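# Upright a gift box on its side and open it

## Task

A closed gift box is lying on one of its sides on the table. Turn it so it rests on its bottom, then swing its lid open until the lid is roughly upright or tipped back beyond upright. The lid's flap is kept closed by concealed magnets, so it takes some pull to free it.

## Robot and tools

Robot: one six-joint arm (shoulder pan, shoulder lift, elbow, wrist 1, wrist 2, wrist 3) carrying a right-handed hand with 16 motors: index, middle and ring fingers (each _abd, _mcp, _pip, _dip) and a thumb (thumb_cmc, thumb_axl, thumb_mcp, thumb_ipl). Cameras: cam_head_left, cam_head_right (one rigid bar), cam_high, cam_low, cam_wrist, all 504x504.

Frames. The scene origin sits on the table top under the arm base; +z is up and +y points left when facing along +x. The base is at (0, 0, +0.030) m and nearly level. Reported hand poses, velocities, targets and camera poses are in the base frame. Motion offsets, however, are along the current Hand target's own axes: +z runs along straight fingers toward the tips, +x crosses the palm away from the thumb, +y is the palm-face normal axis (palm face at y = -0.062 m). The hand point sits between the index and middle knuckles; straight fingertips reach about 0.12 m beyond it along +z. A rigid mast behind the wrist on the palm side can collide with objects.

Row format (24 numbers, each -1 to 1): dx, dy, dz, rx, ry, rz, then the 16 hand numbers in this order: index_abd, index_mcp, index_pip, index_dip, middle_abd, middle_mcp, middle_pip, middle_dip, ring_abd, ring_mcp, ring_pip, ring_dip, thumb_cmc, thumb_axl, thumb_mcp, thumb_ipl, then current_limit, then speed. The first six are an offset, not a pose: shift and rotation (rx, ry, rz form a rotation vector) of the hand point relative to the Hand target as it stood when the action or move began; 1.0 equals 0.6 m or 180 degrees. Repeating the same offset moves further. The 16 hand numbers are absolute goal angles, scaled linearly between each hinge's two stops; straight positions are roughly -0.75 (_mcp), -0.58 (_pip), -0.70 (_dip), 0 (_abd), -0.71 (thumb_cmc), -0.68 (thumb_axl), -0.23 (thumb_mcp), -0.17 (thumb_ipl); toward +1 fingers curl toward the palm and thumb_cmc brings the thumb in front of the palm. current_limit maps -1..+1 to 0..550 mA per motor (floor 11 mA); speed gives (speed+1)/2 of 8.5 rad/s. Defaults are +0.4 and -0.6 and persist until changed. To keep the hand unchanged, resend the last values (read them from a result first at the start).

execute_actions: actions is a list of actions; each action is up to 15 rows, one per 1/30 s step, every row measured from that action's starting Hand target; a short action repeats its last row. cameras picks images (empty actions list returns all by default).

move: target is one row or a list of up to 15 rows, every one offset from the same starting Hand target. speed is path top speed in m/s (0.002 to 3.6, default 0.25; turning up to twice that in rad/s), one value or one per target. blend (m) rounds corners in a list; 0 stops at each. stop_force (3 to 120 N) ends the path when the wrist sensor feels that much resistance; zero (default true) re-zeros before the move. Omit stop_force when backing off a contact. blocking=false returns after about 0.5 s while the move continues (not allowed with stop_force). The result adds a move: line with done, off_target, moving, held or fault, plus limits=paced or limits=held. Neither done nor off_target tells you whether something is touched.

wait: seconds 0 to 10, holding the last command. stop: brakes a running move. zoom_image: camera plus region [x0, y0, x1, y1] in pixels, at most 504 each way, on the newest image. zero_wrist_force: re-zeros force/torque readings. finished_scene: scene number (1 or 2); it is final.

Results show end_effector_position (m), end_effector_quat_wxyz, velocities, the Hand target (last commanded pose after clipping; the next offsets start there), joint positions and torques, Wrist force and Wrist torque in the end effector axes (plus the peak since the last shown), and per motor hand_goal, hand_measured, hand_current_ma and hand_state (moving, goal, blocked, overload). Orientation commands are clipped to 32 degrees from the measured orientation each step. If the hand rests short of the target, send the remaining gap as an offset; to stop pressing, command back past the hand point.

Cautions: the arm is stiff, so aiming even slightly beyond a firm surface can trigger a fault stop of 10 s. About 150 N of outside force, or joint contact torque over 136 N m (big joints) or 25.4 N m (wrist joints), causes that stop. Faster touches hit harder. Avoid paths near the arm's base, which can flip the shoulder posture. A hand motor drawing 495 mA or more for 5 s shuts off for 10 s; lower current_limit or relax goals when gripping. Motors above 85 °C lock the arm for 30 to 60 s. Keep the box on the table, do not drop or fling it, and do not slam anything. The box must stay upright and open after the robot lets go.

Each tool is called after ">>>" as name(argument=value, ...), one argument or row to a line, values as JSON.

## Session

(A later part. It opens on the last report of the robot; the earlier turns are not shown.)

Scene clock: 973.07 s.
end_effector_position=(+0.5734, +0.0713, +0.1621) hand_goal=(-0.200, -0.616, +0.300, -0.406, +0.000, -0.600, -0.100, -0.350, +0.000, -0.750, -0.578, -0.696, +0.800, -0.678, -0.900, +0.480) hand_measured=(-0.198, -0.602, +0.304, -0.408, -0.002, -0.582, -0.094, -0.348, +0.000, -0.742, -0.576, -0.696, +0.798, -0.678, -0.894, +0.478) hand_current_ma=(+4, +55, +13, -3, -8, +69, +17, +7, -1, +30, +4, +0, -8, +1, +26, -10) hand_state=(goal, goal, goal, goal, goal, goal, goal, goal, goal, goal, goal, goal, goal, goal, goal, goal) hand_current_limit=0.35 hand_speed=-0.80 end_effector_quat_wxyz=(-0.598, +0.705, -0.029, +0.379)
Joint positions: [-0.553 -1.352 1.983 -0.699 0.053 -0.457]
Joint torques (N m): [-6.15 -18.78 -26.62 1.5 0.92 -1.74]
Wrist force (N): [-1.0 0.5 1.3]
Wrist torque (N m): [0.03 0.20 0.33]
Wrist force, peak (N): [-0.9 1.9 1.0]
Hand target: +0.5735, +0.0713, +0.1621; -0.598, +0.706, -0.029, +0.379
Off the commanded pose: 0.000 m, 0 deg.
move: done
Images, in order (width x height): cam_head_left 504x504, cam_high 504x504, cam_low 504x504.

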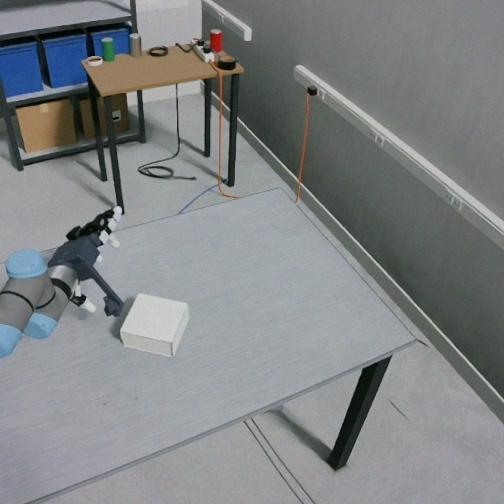

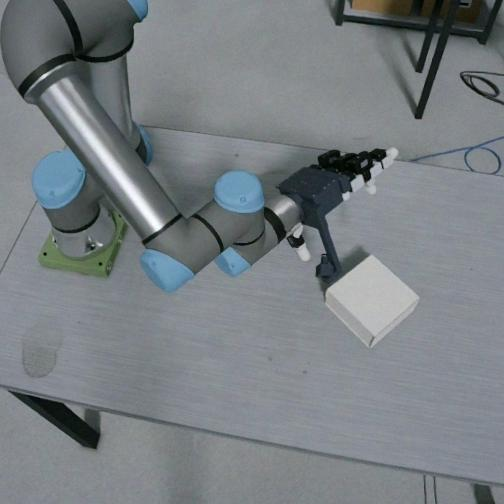

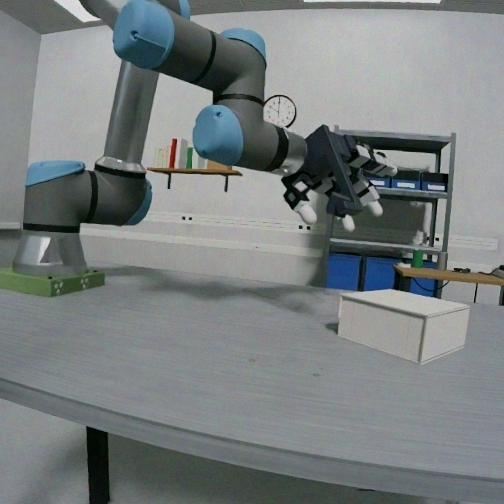

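>>> zoom_image(
  camera="cam_high",
  region=[280, 140, 410, 290],
)

>>> zoom_image(
  camera="cam_low",
  region=[274, 110, 394, 240],
)

Scaled by 3.360.

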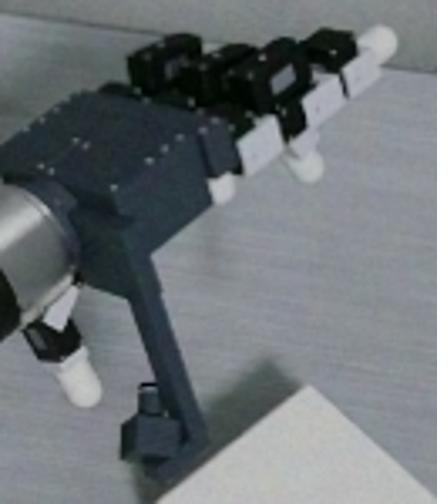

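Scaled by 3.877.

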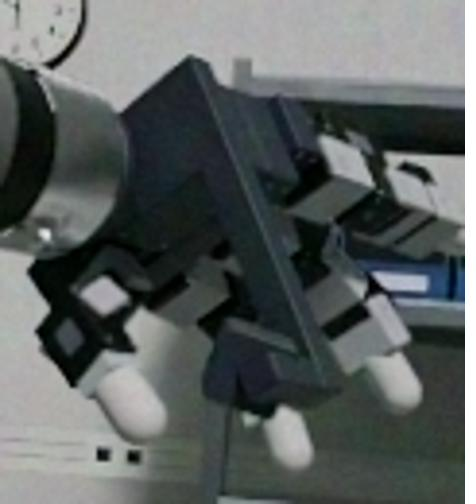

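>>> move(
  target=[0.0577,0.0903,0.0033,-0.0103,0.0178,0.0833,-0.2,-0.205,0.08,-0.406,0,-0.589,-0.358,0.072,0,-0.75,-0.577,-0.696,0.786,-0.677,-0.98,0.427,0.35,-0.7],
  speed=0.2,
)

>>> move(
  target=[0,0.1667,0,0,0,0,-0.2,-0.205,0.08,-0.406,0,-0.589,-0.358,0.072,0,-0.75,-0.577,-0.696,0.786,-0.677,-0.98,0.427,0.35,-0.7],
  speed=0.1,
  stop_force=4,
  cameras=["cam_high","cam_head_left","cam_low"],
)

>>> zoom_image(
  camera="cam_high",
  region=[300, 190, 440, 350],
)

>>> zoom_image(
  camera="cam_low",
  region=[284, 200, 484, 380],
)

>>> zoom_image(
  camera="cam_head_left",
  region=[70, 230, 210, 370],
)

Scene clock: 1076.77 s.
end_effector_position=(+0.6215, +0.0404, +0.1325) hand_goal=(-0.200, -0.206, +0.080, -0.406, +0.000, -0.590, -0.358, +0.072, +0.000, -0.750, -0.578, -0.696, +0.786, -0.678, -0.980, +0.426) hand_measured=(-0.198, -0.202, +0.084, -0.408, -0.002, -0.582, -0.352, +0.070, +0.000, -0.742, -0.576, -0.696, +0.784, -0.678, -0.972, +0.428) hand_current_ma=(+4, +12, +11, -3, -8, +28, +20, -7, -1, +30, +4, +0, -6, +1, +32, +11) hand_state=(goal, goal, goal, goal, goal, goal, goal, goal, goal, goal, goal, goal, goal, goal, goal, goal) hand_current_limit=0.35 hand_speed=-0.70 end_effector_quat_wxyz=(-0.630, +0.695, -0.144, +0.317)
Joint positions: [-0.553 -1.162 1.792 -0.579 0.117 -0.313]
Joint torques (N m): [5.66 -26.57 -25.51 2.02 1.83 -1.47]
Wrist force (N): [-1.0 0.7 1.3]
Wrist torque (N m): [0.12 0.13 0.26]
Wrist force, peak (N): [-1.3 0.8 1.7]
Hand target: +0.6215, +0.0404, +0.1325; -0.630, +0.695, -0.144, +0.317
Off the commanded pose: 0.000 m, 0 deg.
move: done

Scene clock: 1079.10 s.
end_effector_position=(+0.6414, +0.0238, +0.0359) hand_goal=(-0.200, -0.206, +0.080, -0.406, +0.000, -0.590, -0.358, +0.072, +0.000, -0.750, -0.578, -0.696, +0.786, -0.678, -0.980, +0.426) hand_measured=(-0.198, -0.202, +0.084, -0.408, -0.002, -0.582, -0.352, +0.070, +0.000, -0.742, -0.576, -0.696, +0.784, -0.678, -0.972, +0.428) hand_current_ma=(+4, +12, +11, -3, -8, +28, +20, -7, -1, +31, +4, +0, -6, +1, +32, +11) hand_state=(goal, goal, goal, goal, goal, goal, goal, goal, goal, goal, goal, goal, goal, goal, goal, goal) hand_current_limit=0.35 hand_speed=-0.70 end_effector_quat_wxyz=(-0.630, +0.695, -0.144, +0.317)
Joint positions: [-0.56 -0.961 1.778 -0.756 0.11 -0.323]
Joint torques (N m): [-8.48 -51.61 -2.62 -2.28 -1.68 1.56]
Wrist force (N): [-0.8 0.6 1.1]
Wrist torque (N m): [0.11 0.11 0.19]
Wrist force, peak (N): [-1.2 1.2 1.2]
Hand target: +0.6414, +0.0238, +0.0359; -0.630, +0.695, -0.144, +0.317
Off the commanded pose: 0.000 m, 0 deg.
move: done
Images, in order (width x height): cam_head_left 504x504, cam_high 504x504, cam_low 504x504.

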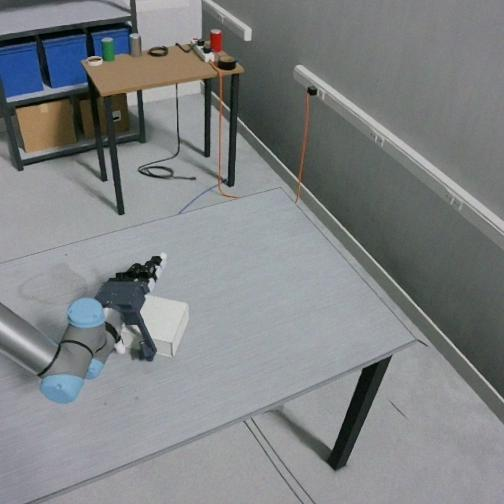

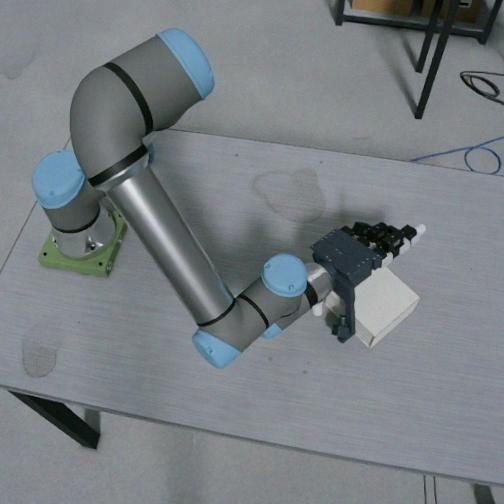

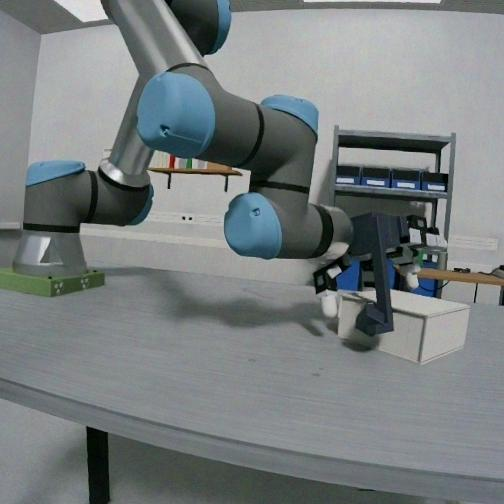

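Scaled by 3.150.

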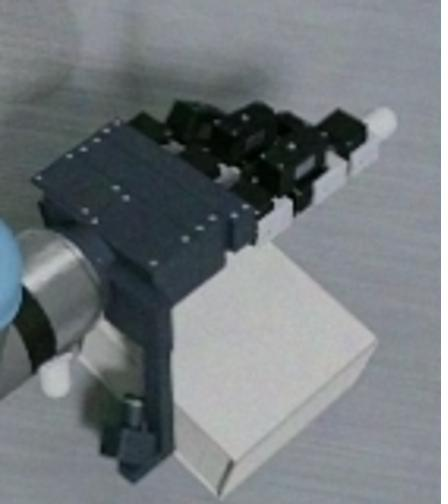

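Scaled by 2.520.

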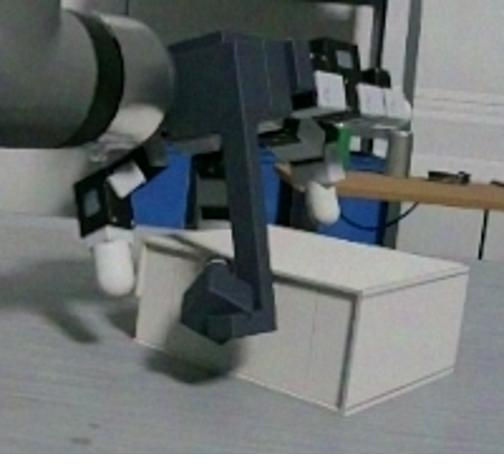

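Scaled by 3.600.

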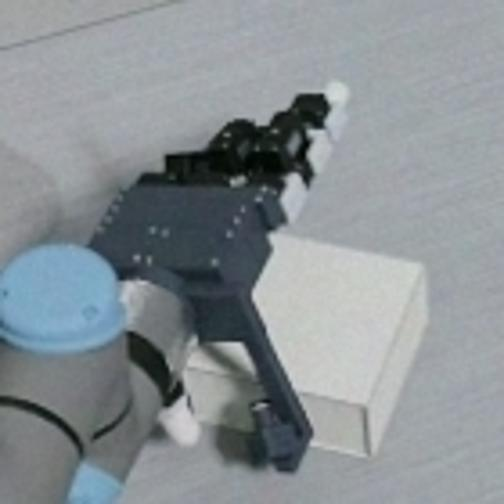

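>>> move(
  target=[0,0,0,0,0,0,-0.2,-0.205,0.08,-0.406,0,-0.205,-0.285,0.072,0,-0.75,-0.577,-0.696,0.929,-0.677,-0.7,0.611,0.4,-0.88],
)

>>> move(
  target=[0,0,0,0,0,0,0.4,-0.205,0.08,-0.406,0,-0.205,-0.285,0.072,0,-0.75,-0.577,-0.696,0.929,-0.677,-0.7,0.611,0.4,-0.93],
  cameras=["cam_high","cam_head_left","cam_low"],
)

>>> zoom_image(
  camera="cam_low",
  region=[284, 200, 484, 380],
)

>>> zoom_image(
  camera="cam_high",
  region=[300, 190, 440, 350],
)

Scene clock: 1111.03 s.
end_effector_position=(+0.6414, +0.0238, +0.0359) hand_goal=(-0.200, -0.206, +0.080, -0.406, +0.000, -0.206, -0.286, +0.072, +0.000, -0.750, -0.578, -0.696, +0.928, -0.678, -0.700, +0.610) hand_measured=(-0.198, -0.202, +0.084, -0.408, -0.002, -0.340, -0.308, +0.064, +0.000, -0.742, -0.576, -0.696, +0.918, -0.678, -0.784, +0.596) hand_current_ma=(+4, +12, +11, -3, -8, -385, -85, -25, -1, +31, +4, +0, -32, +1, -385, -67) hand_state=(goal, goal, goal, goal, goal, blocked, blocked, goal, goal, goal, goal, goal, goal, goal, blocked, goal) hand_current_limit=0.40 hand_speed=-0.88 end_effector_quat_wxyz=(-0.630, +0.695, -0.144, +0.317)
Joint positions: [-0.56 -0.961 1.778 -0.756 0.11 -0.323]
Joint torques (N m): [-8.1 -49.95 -2.71 -1.84 -1.36 1.5]
Wrist force (N): [-1.4 -2.3 1.2]
Wrist torque (N m): [-0.16 0.17 0.12]
Wrist force, peak (N): [-1.6 -2.5 0.8]
Hand target: +0.6414, +0.0238, +0.0359; -0.630, +0.695, -0.144, +0.317
Off the commanded pose: 0.000 m, 0 deg.
move: done

Scene clock: 1113.00 s.
end_effector_position=(+0.6414, +0.0238, +0.0359) hand_goal=(+0.400, -0.206, +0.080, -0.406, +0.000, -0.206, -0.286, +0.072, +0.000, -0.750, -0.578, -0.696, +0.928, -0.678, -0.700, +0.610) hand_measured=(+0.188, -0.216, +0.070, -0.410, +0.018, -0.322, -0.314, +0.058, +0.000, -0.742, -0.576, -0.696, +0.936, -0.678, -0.780, +0.580) hand_current_ma=(-385, -34, -37, -15, +57, -385, -111, -51, -1, +31, +4, +0, +28, +1, -385, -168) hand_state=(blocked, goal, goal, goal, goal, blocked, blocked, goal, goal, goal, goal, goal, goal, goal, blocked, blocked) hand_current_limit=0.40 hand_speed=-0.93 end_effector_quat_wxyz=(-0.630, +0.695, -0.144, +0.317)
Joint positions: [-0.56 -0.961 1.778 -0.756 0.11 -0.323]
Joint torques (N m): [-6.39 -43.51 -4.13 -1.86 0.35 1.06]
Wrist force (N): [-1.2 1.6 1.7]
Wrist torque (N m): [0.09 0.07 0.25]
Wrist force, peak (N): [-2.0 -2.4 0.8]
Hand target: +0.6414, +0.0238, +0.0359; -0.630, +0.695, -0.144, +0.317
Off the commanded pose: 0.000 m, 0 deg.
move: done
Images, in order (width x height): cam_head_left 504x504, cam_high 504x504, cam_low 504x504.

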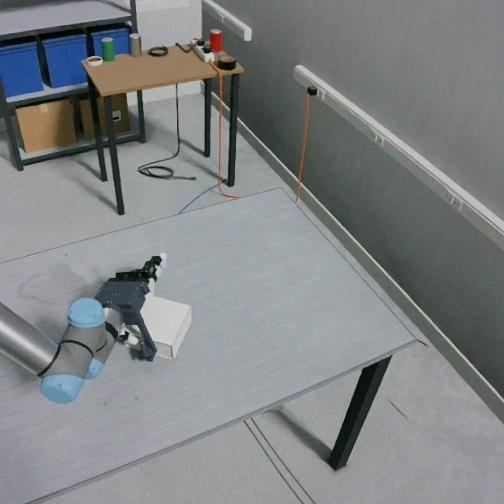

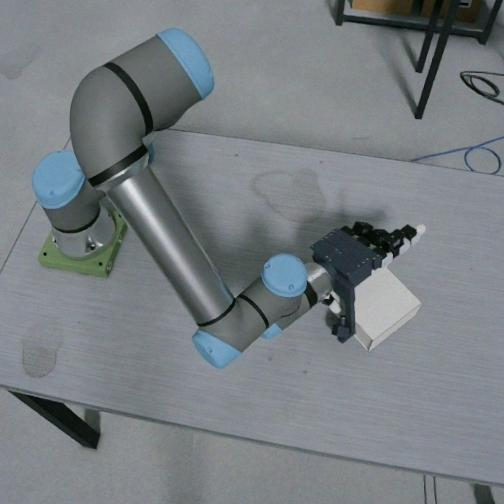

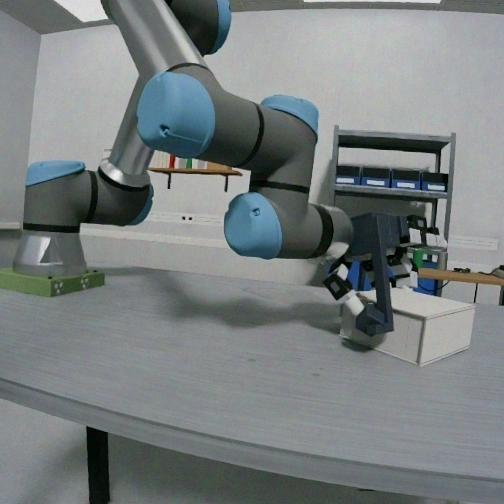

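Scaled by 2.520.

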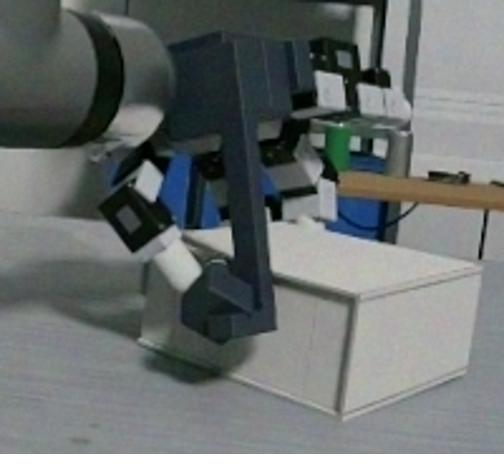

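Scaled by 3.150.

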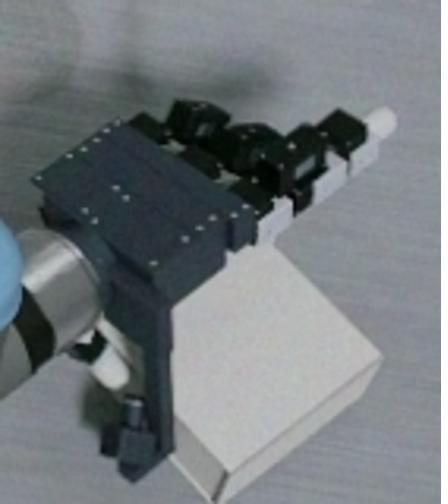

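>>> move(
  target=[0,0,0,0,0,0,0.4,-0.37,0.3,-0.406,0,-0.205,-0.285,0.072,0,-0.75,-0.577,-0.696,0.929,-0.677,-0.7,0.611,0.4,-0.95],
)

>>> move(
  target=[0,0,0,0,0,0,0.5,-0.507,0.518,-0.406,0,-0.205,-0.285,0.072,0,-0.75,-0.577,-0.696,0.929,-0.677,-0.7,0.611,0.4,-0.95],
  cameras=["cam_high","cam_head_left","cam_low"],
)

>>> zoom_image(
  camera="cam_low",
  region=[284, 200, 484, 380],
)

>>> zoom_image(
  camera="cam_high",
  region=[300, 190, 440, 350],
)

Scene clock: 1128.40 s.
end_effector_position=(+0.6414, +0.0238, +0.0359) hand_goal=(+0.400, -0.370, +0.300, -0.406, +0.000, -0.206, -0.286, +0.072, +0.000, -0.750, -0.578, -0.696, +0.928, -0.678, -0.700, +0.610) hand_measured=(+0.322, -0.366, +0.296, -0.408, +0.026, -0.322, -0.318, +0.052, +0.000, -0.742, -0.576, -0.696, +0.930, -0.678, -0.780, +0.580) hand_current_ma=(-288, +17, -15, -5, +85, -385, -129, -74, -1, +31, +4, +0, +6, +1, -385, -168) hand_state=(blocked, goal, goal, goal, blocked, blocked, blocked, goal, goal, goal, goal, goal, goal, goal, blocked, blocked) hand_current_limit=0.40 hand_speed=-0.95 end_effector_quat_wxyz=(-0.630, +0.695, -0.144, +0.317)
Joint positions: [-0.56 -0.961 1.778 -0.756 0.11 -0.323]
Joint torques (N m): [-2.69 -35.08 -9.71 -1.78 1.52 0.08]
Wrist force (N): [-1.1 1.7 1.5]
Wrist torque (N m): [0.12 0.06 0.24]
Wrist force, peak (N): [-1.5 2.0 1.4]
Hand target: +0.6414, +0.0238, +0.0359; -0.630, +0.695, -0.144, +0.317
Off the commanded pose: 0.000 m, 0 deg.
move: done

Scene clock: 1129.87 s.
end_effector_position=(+0.6414, +0.0238, +0.0359) hand_goal=(+0.500, -0.508, +0.518, -0.406, +0.000, -0.206, -0.286, +0.072, +0.000, -0.750, -0.578, -0.696, +0.928, -0.678, -0.700, +0.610) hand_measured=(+0.394, -0.498, +0.520, -0.408, +0.028, -0.322, -0.320, +0.052, +0.000, -0.742, -0.576, -0.696, +0.930, -0.678, -0.780, +0.580) hand_current_ma=(-385, +40, +6, -5, +96, -385, -132, -74, -1, +31, +4, +0, +5, +1, -385, -168) hand_state=(blocked, goal, goal, goal, blocked, blocked, blocked, goal, goal, goal, goal, goal, goal, goal, blocked, blocked) hand_current_limit=0.40 hand_speed=-0.95 end_effector_quat_wxyz=(-0.630, +0.695, -0.144, +0.317)
Joint positions: [-0.56 -0.961 1.778 -0.756 0.11 -0.323]
Joint torques (N m): [-1.54 -35.06 -11.31 -1.82 1.2 -0.28]
Wrist force (N): [-1.1 1.7 1.7]
Wrist torque (N m): [0.09 0.07 0.23]
Wrist force, peak (N): [-1.2 1.9 1.7]
Hand target: +0.6414, +0.0238, +0.0359; -0.630, +0.695, -0.144, +0.317
Off the commanded pose: 0.000 m, 0 deg.
move: done
Images, in order (width x height): cam_head_left 504x504, cam_high 504x504, cam_low 504x504.

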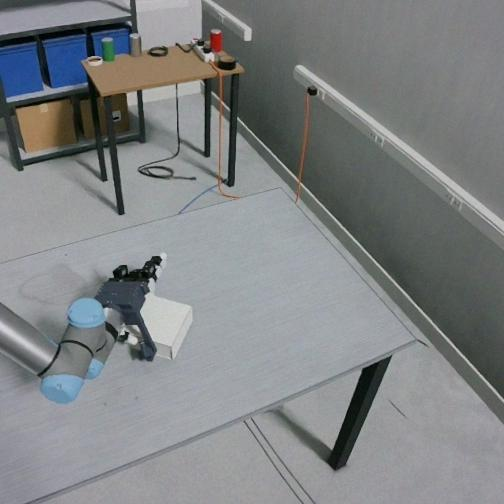

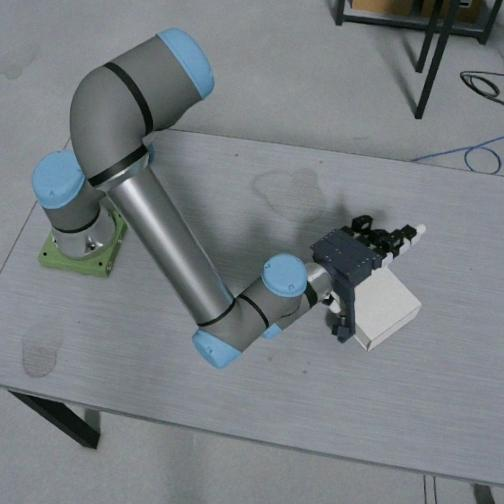

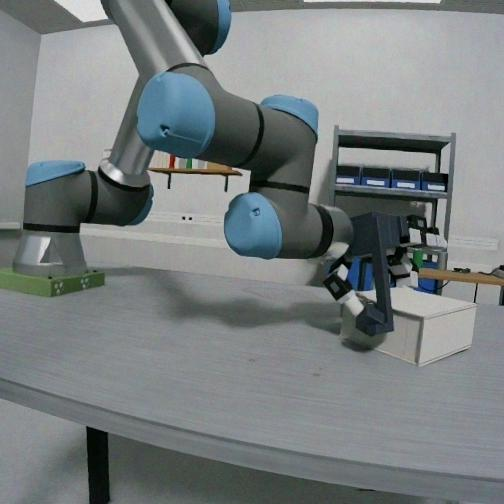

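Scaled by 2.520.

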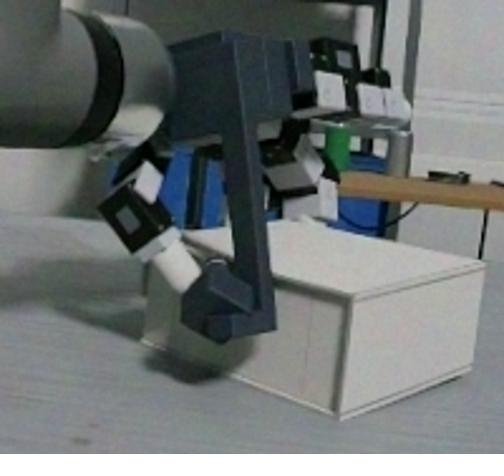

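Scaled by 3.150.

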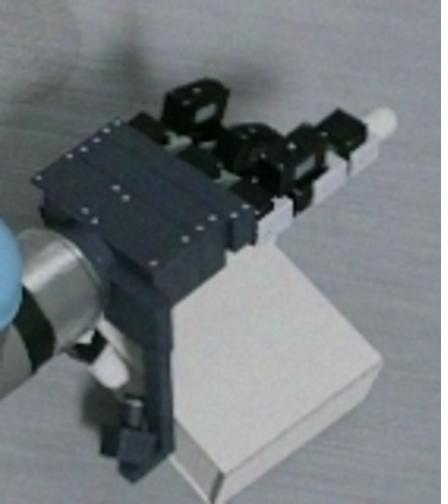

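>>> move(
  target=[0,0,0,0,0,0,0.6,-0.62,0.7,-0.406,0,-0.205,-0.285,0.072,0,-0.75,-0.577,-0.696,0.929,-0.677,-0.7,0.611,0.4,-0.95],
)

>>> move(
  target=[0,0,0,0,0,0,0.6,-0.75,0.85,-0.406,0,-0.205,-0.285,0.072,0,-0.75,-0.577,-0.696,0.929,-0.677,-0.7,0.611,0.4,-0.95],
  cameras=["cam_high","cam_head_left","cam_low"],
)

>>> zoom_image(
  camera="cam_low",
  region=[284, 200, 484, 380],
)

>>> zoom_image(
  camera="cam_head_left",
  region=[70, 230, 210, 370],
)

Scene clock: 1140.90 s.
end_effector_position=(+0.6414, +0.0238, +0.0359) hand_goal=(+0.600, -0.620, +0.700, -0.406, +0.000, -0.206, -0.286, +0.072, +0.000, -0.750, -0.578, -0.696, +0.928, -0.678, -0.700, +0.610) hand_measured=(+0.496, -0.610, +0.704, -0.408, +0.030, -0.322, -0.320, +0.052, +0.000, -0.742, -0.576, -0.696, +0.930, -0.678, -0.780, +0.580) hand_current_ma=(-385, +40, +13, -5, +101, -385, -133, -77, -1, +31, +4, +0, +4, +1, -385, -168) hand_state=(blocked, goal, goal, goal, blocked, blocked, blocked, blocked, goal, goal, goal, goal, goal, goal, blocked, blocked) hand_current_limit=0.40 hand_speed=-0.95 end_effector_quat_wxyz=(-0.630, +0.695, -0.144, +0.317)
Joint positions: [-0.56 -0.961 1.778 -0.756 0.11 -0.323]
Joint torques (N m): [2.22 -35.12 -16.35 -1.69 0.4 -0.99]
Wrist force (N): [-1.3 1.6 1.5]
Wrist torque (N m): [0.10 0.09 0.21]
Wrist force, peak (N): [-1.3 1.8 1.7]
Hand target: +0.6414, +0.0238, +0.0359; -0.630, +0.695, -0.144, +0.317
Off the commanded pose: 0.000 m, 0 deg.
move: done

Scene clock: 1141.97 s.
end_effector_position=(+0.6414, +0.0238, +0.0359) hand_goal=(+0.600, -0.750, +0.850, -0.406, +0.000, -0.206, -0.286, +0.072, +0.000, -0.750, -0.578, -0.696, +0.928, -0.678, -0.700, +0.610) hand_measured=(+0.568, -0.718, +0.858, -0.408, +0.020, -0.322, -0.320, +0.052, +0.000, -0.742, -0.576, -0.696, +0.928, -0.678, -0.780, +0.580) hand_current_ma=(-106, +135, +26, -5, +67, -385, -133, -77, -1, +31, +4, +0, +1, +1, -385, -168) hand_state=(blocked, blocked, goal, goal, blocked, blocked, blocked, blocked, goal, goal, goal, goal, goal, goal, blocked, blocked) hand_current_limit=0.40 hand_speed=-0.95 end_effector_quat_wxyz=(-0.630, +0.695, -0.144, +0.317)
Joint positions: [-0.56 -0.961 1.778 -0.756 0.11 -0.323]
Joint torques (N m): [3.21 -34.9 -17.96 -1.54 0.24 -1.1]
Wrist force (N): [-1.0 1.6 0.9]
Wrist torque (N m): [0.05 0.12 0.22]
Wrist force, peak (N): [-1.3 1.9 1.4]
Hand target: +0.6414, +0.0238, +0.0359; -0.630, +0.695, -0.144, +0.317
Off the commanded pose: 0.000 m, 0 deg.
move: done
Images, in order (width x height): cam_head_left 504x504, cam_high 504x504, cam_low 504x504.

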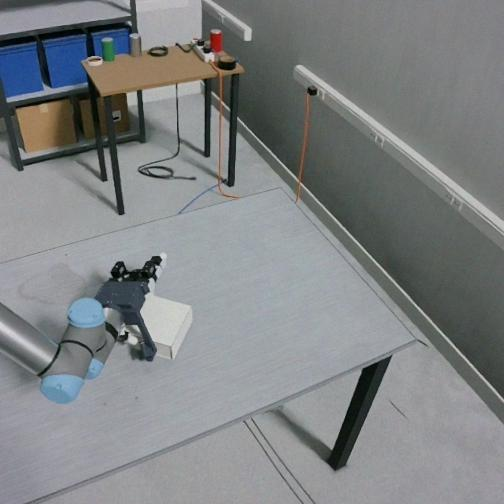

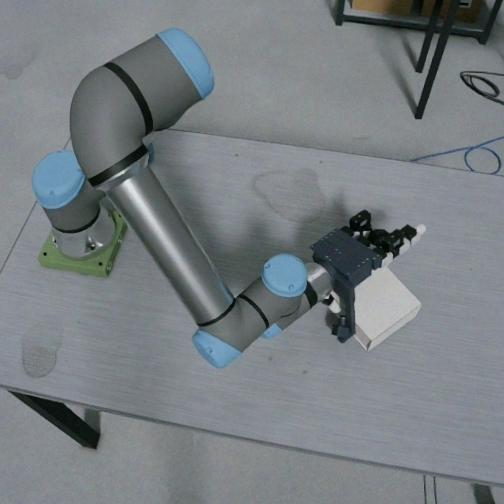

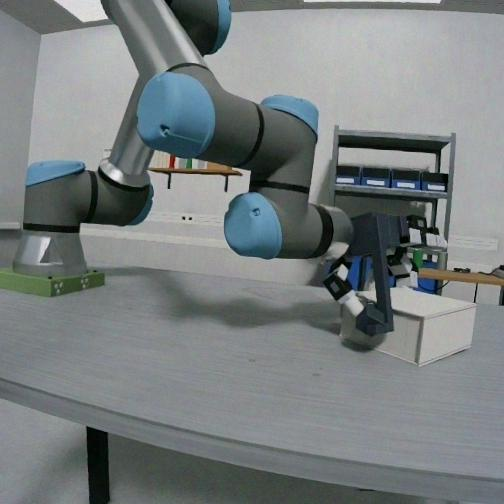

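Scaled by 2.520.

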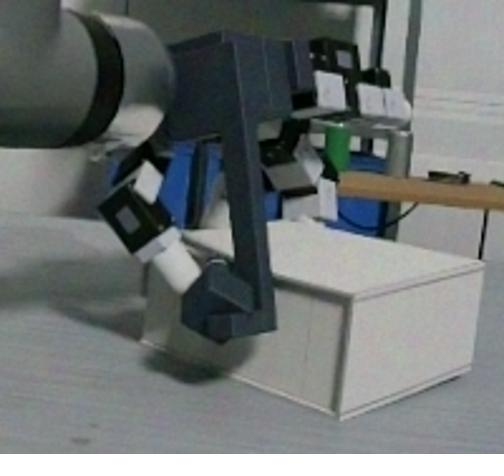

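Scaled by 3.600.

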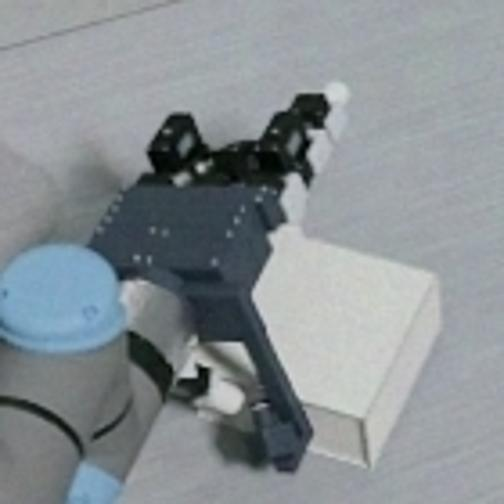

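>>> move(
  target=[0,0,0,0,0,0,0.6,-0.95,0.95,-0.406,0,-0.205,-0.285,0.072,0,-0.75,-0.577,-0.696,0.929,-0.677,-0.7,0.611,0.5,-0.93],
  cameras=["cam_high","cam_head_left","cam_low"],
)

>>> zoom_image(
  camera="cam_low",
  region=[284, 200, 484, 380],
)

>>> zoom_image(
  camera="cam_head_left",
  region=[70, 230, 210, 370],
)

Scene clock: 1153.07 s.
end_effector_position=(+0.6414, +0.0238, +0.0359) hand_goal=(+0.600, -0.950, +0.950, -0.406, +0.000, -0.206, -0.286, +0.072, +0.000, -0.750, -0.578, -0.696, +0.928, -0.678, -0.700, +0.610) hand_measured=(+0.596, -0.936, +0.948, -0.408, -0.002, -0.318, -0.320, +0.050, +0.000, -0.742, -0.576, -0.696, +0.928, -0.678, -0.780, +0.580) hand_current_ma=(-9, +58, -8, -5, -3, -413, -135, -83, -1, +31, +4, +0, +1, +1, -412, -168) hand_state=(goal, goal, goal, goal, goal, blocked, blocked, blocked, goal, goal, goal, goal, goal, goal, blocked, blocked) hand_current_limit=0.50 hand_speed=-0.93 end_effector_quat_wxyz=(-0.630, +0.695, -0.144, +0.317)
Joint positions: [-0.56 -0.961 1.778 -0.756 0.11 -0.323]
Joint torques (N m): [3.12 -34.72 -22.14 -1.27 -0.61 -1.07]
Wrist force (N): [-1.2 1.3 0.7]
Wrist torque (N m): [0.04 0.15 0.20]
Wrist force, peak (N): [-1.3 1.6 1.0]
Hand target: +0.6414, +0.0238, +0.0359; -0.630, +0.695, -0.144, +0.317
Off the commanded pose: 0.000 m, 0 deg.
move: done
Images, in order (width x height): cam_head_left 504x504, cam_high 504x504, cam_low 504x504.

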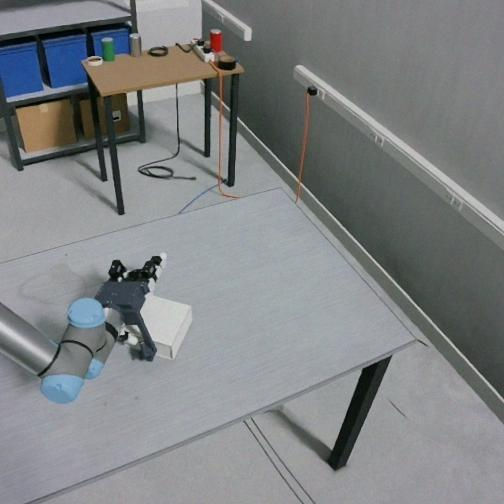

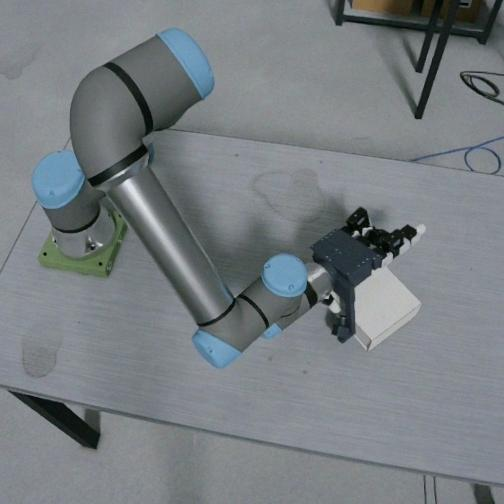

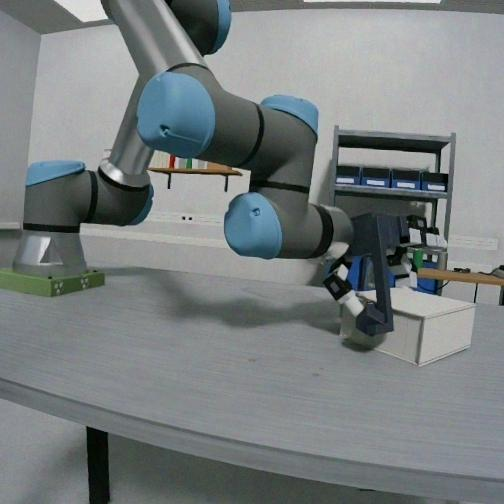

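Scaled by 2.520.

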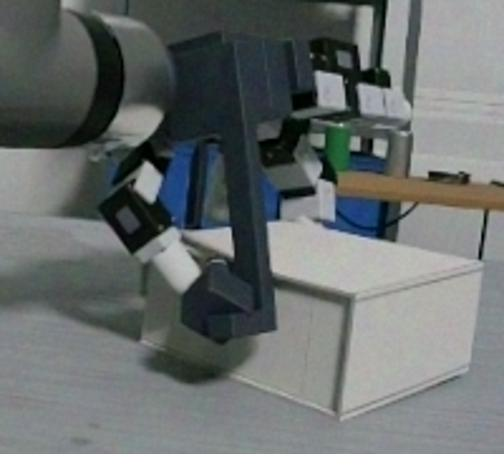

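Scaled by 3.600.

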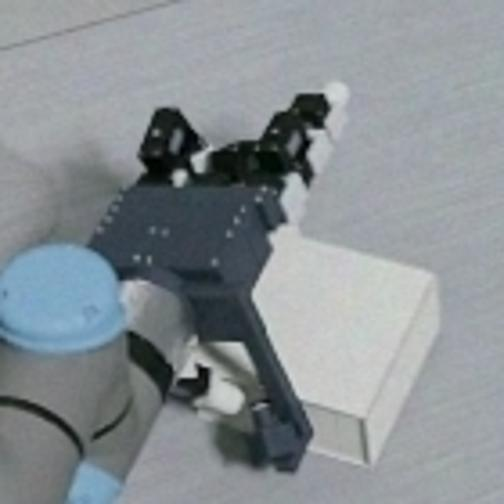

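>>> move(
  target=[0,0,0,0,0,0,-0.2,-0.6,0.4,-0.406,0,-0.205,-0.285,0.072,0,-0.75,-0.577,-0.696,0.929,-0.677,-0.7,0.611,0.4,-0.8],
)

>>> move(
  target=[0,0,0,0,0,0,-0.2,-0.205,0.08,-0.406,0,-0.5,-0.358,0.072,0,-0.75,-0.577,-0.696,0.929,-0.677,-0.95,0.5,0.4,-0.8],
)

>>> move(
  target=[0,0,0,0,0,0,0.35,-0.205,0.08,-0.406,0,-0.5,-0.358,0.072,0,-0.75,-0.577,-0.696,0.929,-0.677,-0.95,0.5,0.0,-0.9],
)

>>> move(
  target=[0.0065,-0.0242,0,0,0,0,0.35,-0.205,0.08,-0.406,0,-0.5,-0.358,0.072,0,-0.75,-0.577,-0.696,0.929,-0.677,-0.95,0.5,0.0,-0.9],
  speed=0.03,
  cameras=["cam_high","cam_head_left","cam_low"],
)

>>> zoom_image(
  camera="cam_low",
  region=[284, 200, 484, 380],
)

>>> zoom_image(
  camera="cam_head_left",
  region=[70, 230, 210, 370],
)

Scene clock: 1247.67 s.
end_effector_position=(+0.6414, +0.0238, +0.0359) hand_goal=(-0.200, -0.600, +0.400, -0.406, +0.000, -0.206, -0.286, +0.072, +0.000, -0.750, -0.578, -0.696, +0.928, -0.678, -0.700, +0.610) hand_measured=(-0.198, -0.596, +0.404, -0.408, -0.002, -0.318, -0.320, +0.050, +0.000, -0.742, -0.576, -0.696, +0.928, -0.678, -0.780, +0.580) hand_current_ma=(+6, +16, +13, -5, -3, -385, -135, -83, -1, +31, +4, +0, +1, +1, -385, -168) hand_state=(goal, goal, goal, goal, goal, blocked, blocked, blocked, goal, goal, goal, goal, goal, goal, blocked, blocked) hand_current_limit=0.40 hand_speed=-0.80 end_effector_quat_wxyz=(-0.630, +0.695, -0.144, +0.317)
Joint positions: [-0.56 -0.961 1.778 -0.756 0.11 -0.323]
Joint torques (N m): [3.23 -34.75 -22.23 -0.86 -1.45 -1.08]
Wrist force (N): [-1.5 1.4 1.2]
Wrist torque (N m): [0.00 0.17 0.18]
Wrist force, peak (N): [-1.3 1.6 1.1]
Hand target: +0.6414, +0.0238, +0.0359; -0.630, +0.695, -0.144, +0.317
Off the commanded pose: 0.000 m, 0 deg.
move: done

Scene clock: 1248.53 s.
end_effector_position=(+0.6414, +0.0238, +0.0359) hand_goal=(-0.200, -0.206, +0.080, -0.406, +0.000, -0.500, -0.358, +0.072, +0.000, -0.750, -0.578, -0.696, +0.928, -0.678, -0.950, +0.500) hand_measured=(-0.198, -0.202, +0.084, -0.408, -0.002, -0.480, -0.356, +0.070, +0.000, -0.742, -0.576, -0.696, +0.926, -0.678, -0.942, +0.502) hand_current_ma=(+6, +12, +11, -5, -3, +83, +4, -7, -1, +31, +4, +0, -5, +1, +32, +9) hand_state=(goal, goal, goal, goal, goal, blocked, goal, goal, goal, goal, goal, goal, goal, goal, goal, goal) hand_current_limit=0.40 hand_speed=-0.80 end_effector_quat_wxyz=(-0.630, +0.695, -0.144, +0.317)
Joint positions: [-0.56 -0.961 1.778 -0.756 0.11 -0.323]
Joint torques (N m): [3.66 -35.13 -21.97 -0.73 -1.41 -1.07]
Wrist force (N): [-1.0 0.3 1.3]
Wrist torque (N m): [0.05 0.12 0.18]
Wrist force, peak (N): [-1.2 1.0 1.9]
Hand target: +0.6414, +0.0238, +0.0359; -0.630, +0.695, -0.144, +0.317
Off the commanded pose: 0.000 m, 0 deg.
move: done

Scene clock: 1250.17 s.
end_effector_position=(+0.6414, +0.0238, +0.0359) hand_goal=(+0.350, -0.206, +0.080, -0.406, +0.000, -0.500, -0.358, +0.072, +0.000, -0.750, -0.578, -0.696, +0.928, -0.678, -0.950, +0.500) hand_measured=(+0.330, -0.202, +0.082, -0.408, -0.002, -0.480, -0.356, +0.070, +0.000, -0.742, -0.576, -0.696, +0.926, -0.678, -0.942, +0.502) hand_current_ma=(-66, +12, +6, -5, -3, +83, +4, -7, -1, +31, +4, +0, -5, +1, +32, +9) hand_state=(blocked, goal, goal, goal, goal, blocked, goal, goal, goal, goal, goal, goal, goal, goal, goal, goal) hand_current_limit=0.00 hand_speed=-0.90 end_effector_quat_wxyz=(-0.630, +0.695, -0.144, +0.317)
Joint positions: [-0.56 -0.961 1.778 -0.756 0.11 -0.323]
Joint torques (N m): [3.2 -34.94 -21.91 -0.63 -1.34 -1.05]
Wrist force (N): [-1.5 0.4 1.4]
Wrist torque (N m): [0.06 0.12 0.20]
Wrist force, peak (N): [-1.6 0.6 1.6]
Hand target: +0.6414, +0.0238, +0.0359; -0.630, +0.695, -0.144, +0.317
Off the commanded pose: 0.000 m, 0 deg.
move: done

Scene clock: 1251.23 s.
end_effector_position=(+0.6415, +0.0239, +0.0509) hand_goal=(+0.350, -0.206, +0.080, -0.406, +0.000, -0.500, -0.358, +0.072, +0.000, -0.750, -0.578, -0.696, +0.928, -0.678, -0.950, +0.500) hand_measured=(+0.334, -0.202, +0.082, -0.408, -0.002, -0.480, -0.356, +0.070, +0.000, -0.742, -0.576, -0.696, +0.926, -0.678, -0.942, +0.502) hand_current_ma=(-52, +12, +6, -5, -3, +83, +4, -7, -1, +31, +4, +0, -5, +1, +32, +9) hand_state=(goal, goal, goal, goal, goal, blocked, goal, goal, goal, goal, goal, goal, goal, goal, goal, goal) hand_current_limit=0.00 hand_speed=-0.90 end_effector_quat_wxyz=(-0.630, +0.695, -0.144, +0.317)
Joint positions: [-0.56 -0.987 1.772 -0.725 0.11 -0.322]
Joint torques (N m): [4.91 -50.91 -23.58 1.99 1.88 -1.61]
Wrist force (N): [-1.1 0.6 1.3]
Wrist torque (N m): [0.07 0.07 0.30]
Wrist force, peak (N): [-1.5 0.7 1.6]
Hand target: +0.6415, +0.0239, +0.0509; -0.630, +0.695, -0.144, +0.317
Off the commanded pose: 0.000 m, 0 deg.
move: done
Images, in order (width x height): cam_head_left 504x504, cam_high 504x504, cam_low 504x504.

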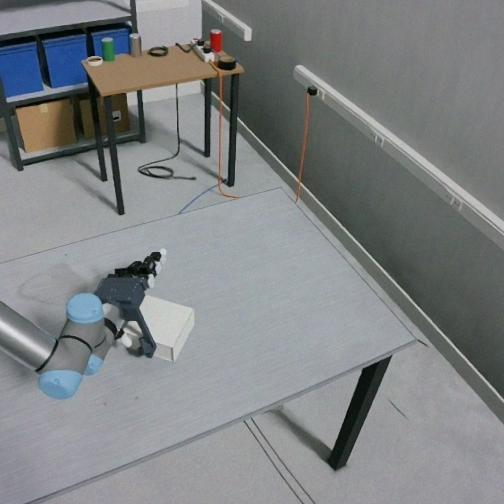

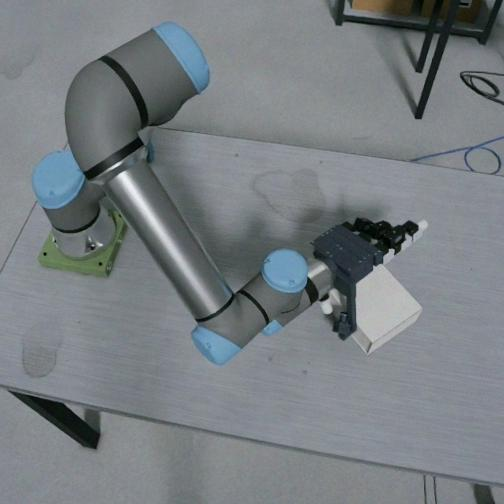

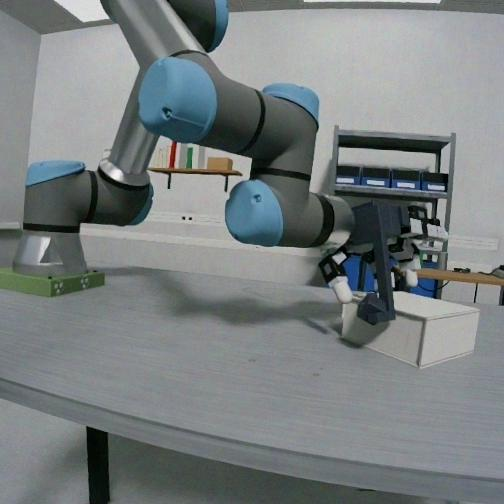

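Scaled by 2.520.

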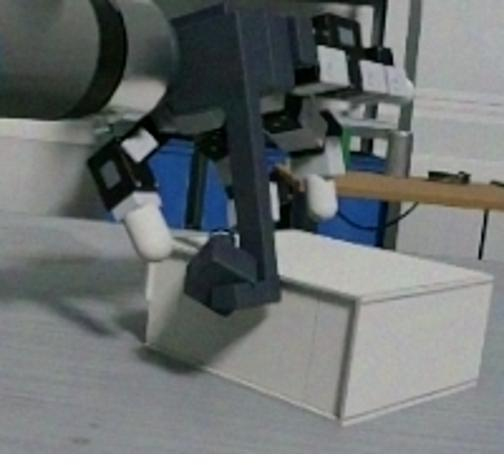

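Scaled by 3.600.

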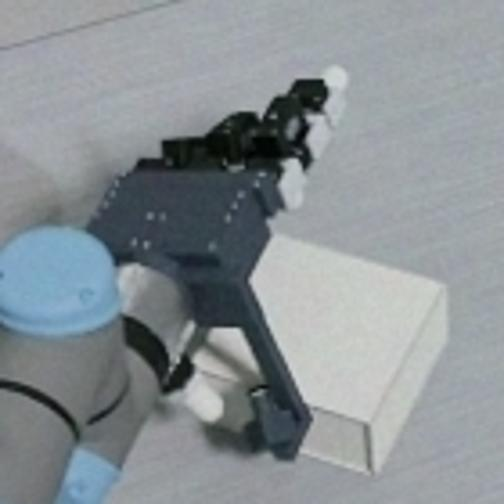

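>>> move(
  target=[0,-0.2,0,0,0,0,0,-0.75,-0.577,-0.696,0,-0.685,-0.139,-0.406,0,-0.75,-0.577,-0.696,0.857,-0.677,-0.9,0.481,0.3,-0.6],
  speed=0.25,
  cameras=["cam_high"],
)

>>> zoom_image(
  camera="cam_high",
  region=[310, 235, 430, 355],
)

Scene clock: 1354.40 s.
end_effector_position=(+0.6176, +0.0438, +0.1668) hand_goal=(+0.000, -0.750, -0.578, -0.696, +0.000, -0.686, -0.140, -0.406, +0.000, -0.750, -0.578, -0.696, +0.856, -0.678, -0.900, +0.480) hand_measured=(+0.002, -0.732, -0.570, -0.692, -0.002, -0.666, -0.140, -0.404, +0.000, -0.742, -0.576, -0.696, +0.854, -0.678, -0.900, +0.482) hand_current_ma=(+5, +73, +27, +9, -3, +80, -2, +8, -1, +33, +4, +0, -4, +1, +1, +10) hand_state=(goal, goal, goal, goal, goal, goal, goal, goal, goal, goal, goal, goal, goal, goal, goal, goal) hand_current_limit=0.30 hand_speed=-0.60 end_effector_quat_wxyz=(-0.630, +0.695, -0.144, +0.317)
Joint positions: [-0.551 -1.218 1.769 -0.501 0.119 -0.313]
Joint torques (N m): [5.36 -25.4 -28.21 1.71 1.84 -1.41]
Wrist force (N): [-0.9 0.6 1.3]
Wrist torque (N m): [0.07 0.12 0.30]
Wrist force, peak (N): [-0.9 2.1 1.5]
Hand target: +0.6176, +0.0438, +0.1668; -0.630, +0.695, -0.144, +0.317
Off the commanded pose: 0.000 m, 0 deg.
move: done
Images, in order (width x height): cam_high 504x504.

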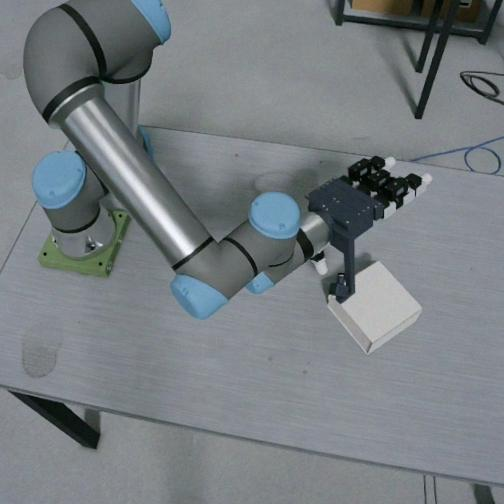

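Scaled by 4.200.

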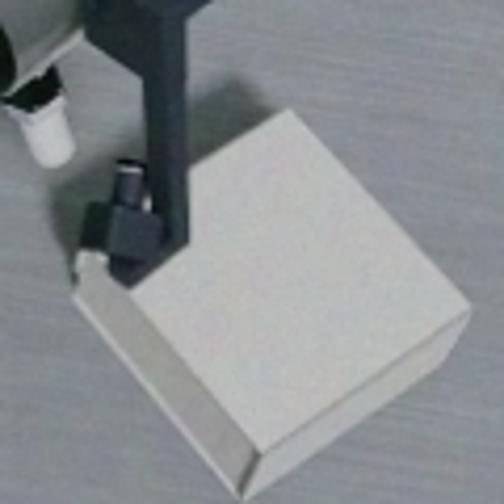

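>>> move(
  target=[-0.1142,0.0295,0.0298,-0.0083,0.0311,-0.1667,0,-0.75,-0.577,-0.696,0,-0.64,-0.12,-0.35,0,-0.75,-0.577,-0.696,0.857,-0.677,-0.9,0.481,0.3,-0.6],
  speed=0.25,
)

>>> move(
  target=[0,0.2667,0,0,0,0,0,-0.75,-0.577,-0.696,0,-0.64,-0.12,-0.35,0,-0.75,-0.577,-0.696,0.857,-0.677,-0.9,0.481,0.3,-0.6],
  speed=0.12,
  stop_force=4,
  cameras=["cam_high","cam_head_left","cam_low"],
)

>>> zoom_image(
  camera="cam_high",
  region=[300, 190, 440, 360],
)

>>> zoom_image(
  camera="cam_low",
  region=[304, 200, 504, 380],
)

Scene clock: 1384.63 s.
end_effector_position=(+0.5803, +0.0959, +0.1319) hand_goal=(+0.000, -0.750, -0.578, -0.696, +0.000, -0.640, -0.120, -0.350, +0.000, -0.750, -0.578, -0.696, +0.856, -0.678, -0.900, +0.480) hand_measured=(+0.000, -0.734, -0.572, -0.692, -0.002, -0.632, -0.120, -0.352, +0.000, -0.742, -0.576, -0.696, +0.852, -0.678, -0.900, +0.482) hand_current_ma=(+0, +59, +23, +9, -3, +25, -2, -7, -1, +33, +4, +0, -11, +1, +1, +10) hand_state=(goal, goal, goal, goal, goal, goal, goal, goal, goal, goal, goal, goal, goal, goal, goal, goal) hand_current_limit=0.30 hand_speed=-0.60 end_effector_quat_wxyz=(-0.510, +0.700, +0.007, +0.500)
Joint positions: [-0.451 -1.376 2.157 -0.843 0.316 -0.727]
Joint torques (N m): [5.38 -35.67 -4.36 -2.32 2.08 1.5]
Wrist force (N): [-1.1 0.6 0.9]
Wrist torque (N m): [0.02 0.22 0.22]
Wrist force, peak (N): [-1.2 0.8 1.5]
Hand target: +0.5803, +0.0959, +0.1319; -0.510, +0.700, +0.007, +0.500
Off the commanded pose: 0.000 m, 0 deg.
move: done

Scene clock: 1387.23 s.
end_effector_position=(+0.6633, +0.0190, +0.0188) hand_goal=(+0.000, -0.750, -0.578, -0.696, +0.000, -0.640, -0.120, -0.350, +0.000, -0.750, -0.578, -0.696, +0.856, -0.678, -0.900, +0.480) hand_measured=(+0.000, -0.736, -0.572, -0.692, -0.002, -0.632, -0.120, -0.352, +0.000, -0.742, -0.576, -0.696, +0.852, -0.678, -0.900, +0.482) hand_current_ma=(-1, +55, +22, +9, -3, +25, -2, -7, -1, +33, +4, +0, -11, +1, +1, +10) hand_state=(goal, goal, goal, goal, goal, goal, goal, goal, goal, goal, goal, goal, goal, goal, goal, goal) hand_current_limit=0.30 hand_speed=-0.60 end_effector_quat_wxyz=(-0.510, +0.700, +0.007, +0.500)
Joint positions: [-0.521 -0.975 1.949 -1.053 0.246 -0.709]
Joint torques (N m): [-8.43 -30.38 -21.58 -2.49 -1.49 1.54]
Wrist force (N): [-1.1 0.0 0.7]
Wrist torque (N m): [-0.02 0.21 0.13]
Wrist force, peak (N): [-1.2 1.1 0.8]
Hand target: +0.6633, +0.0190, +0.0188; -0.510, +0.700, +0.007, +0.500
Off the commanded pose: 0.000 m, 0 deg.
move: done
Images, in order (width x height): cam_head_left 504x504, cam_high 504x504, cam_low 504x504.

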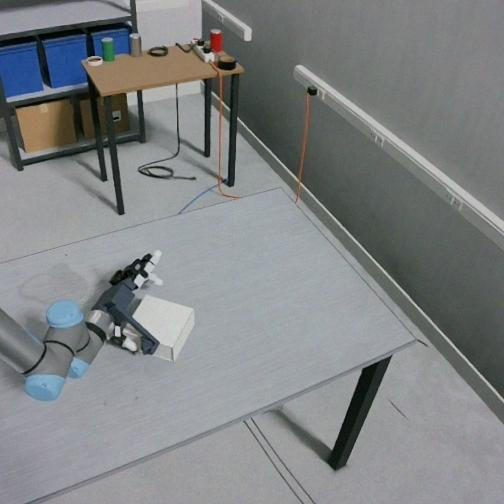

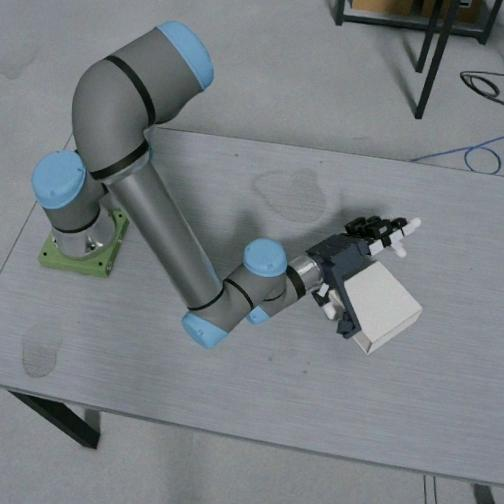

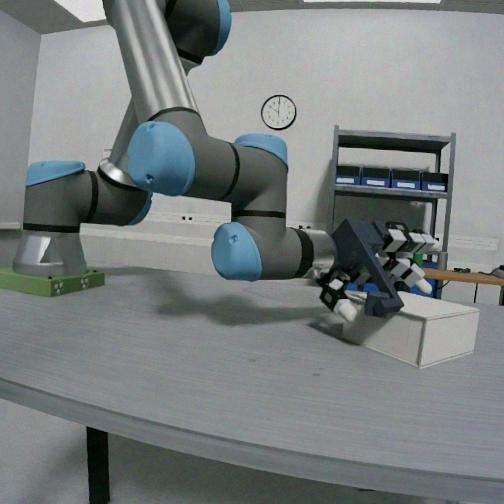

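Scaled by 2.965.

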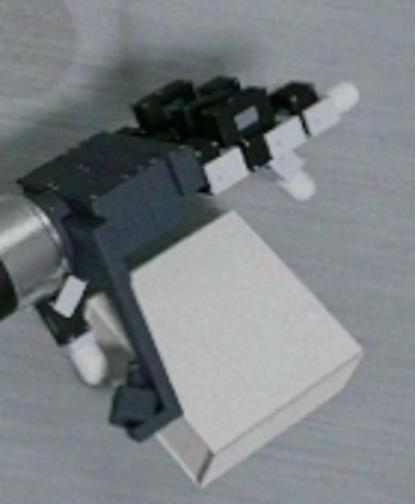

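Scaled by 2.520.

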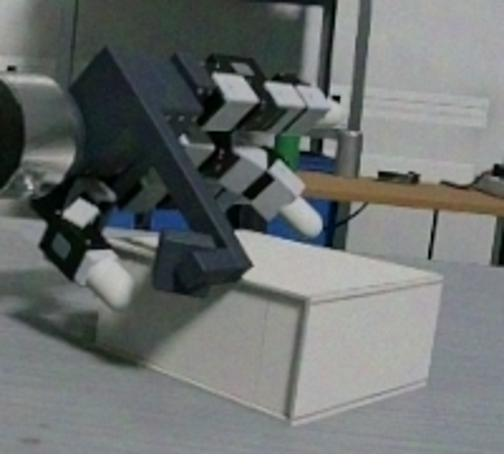

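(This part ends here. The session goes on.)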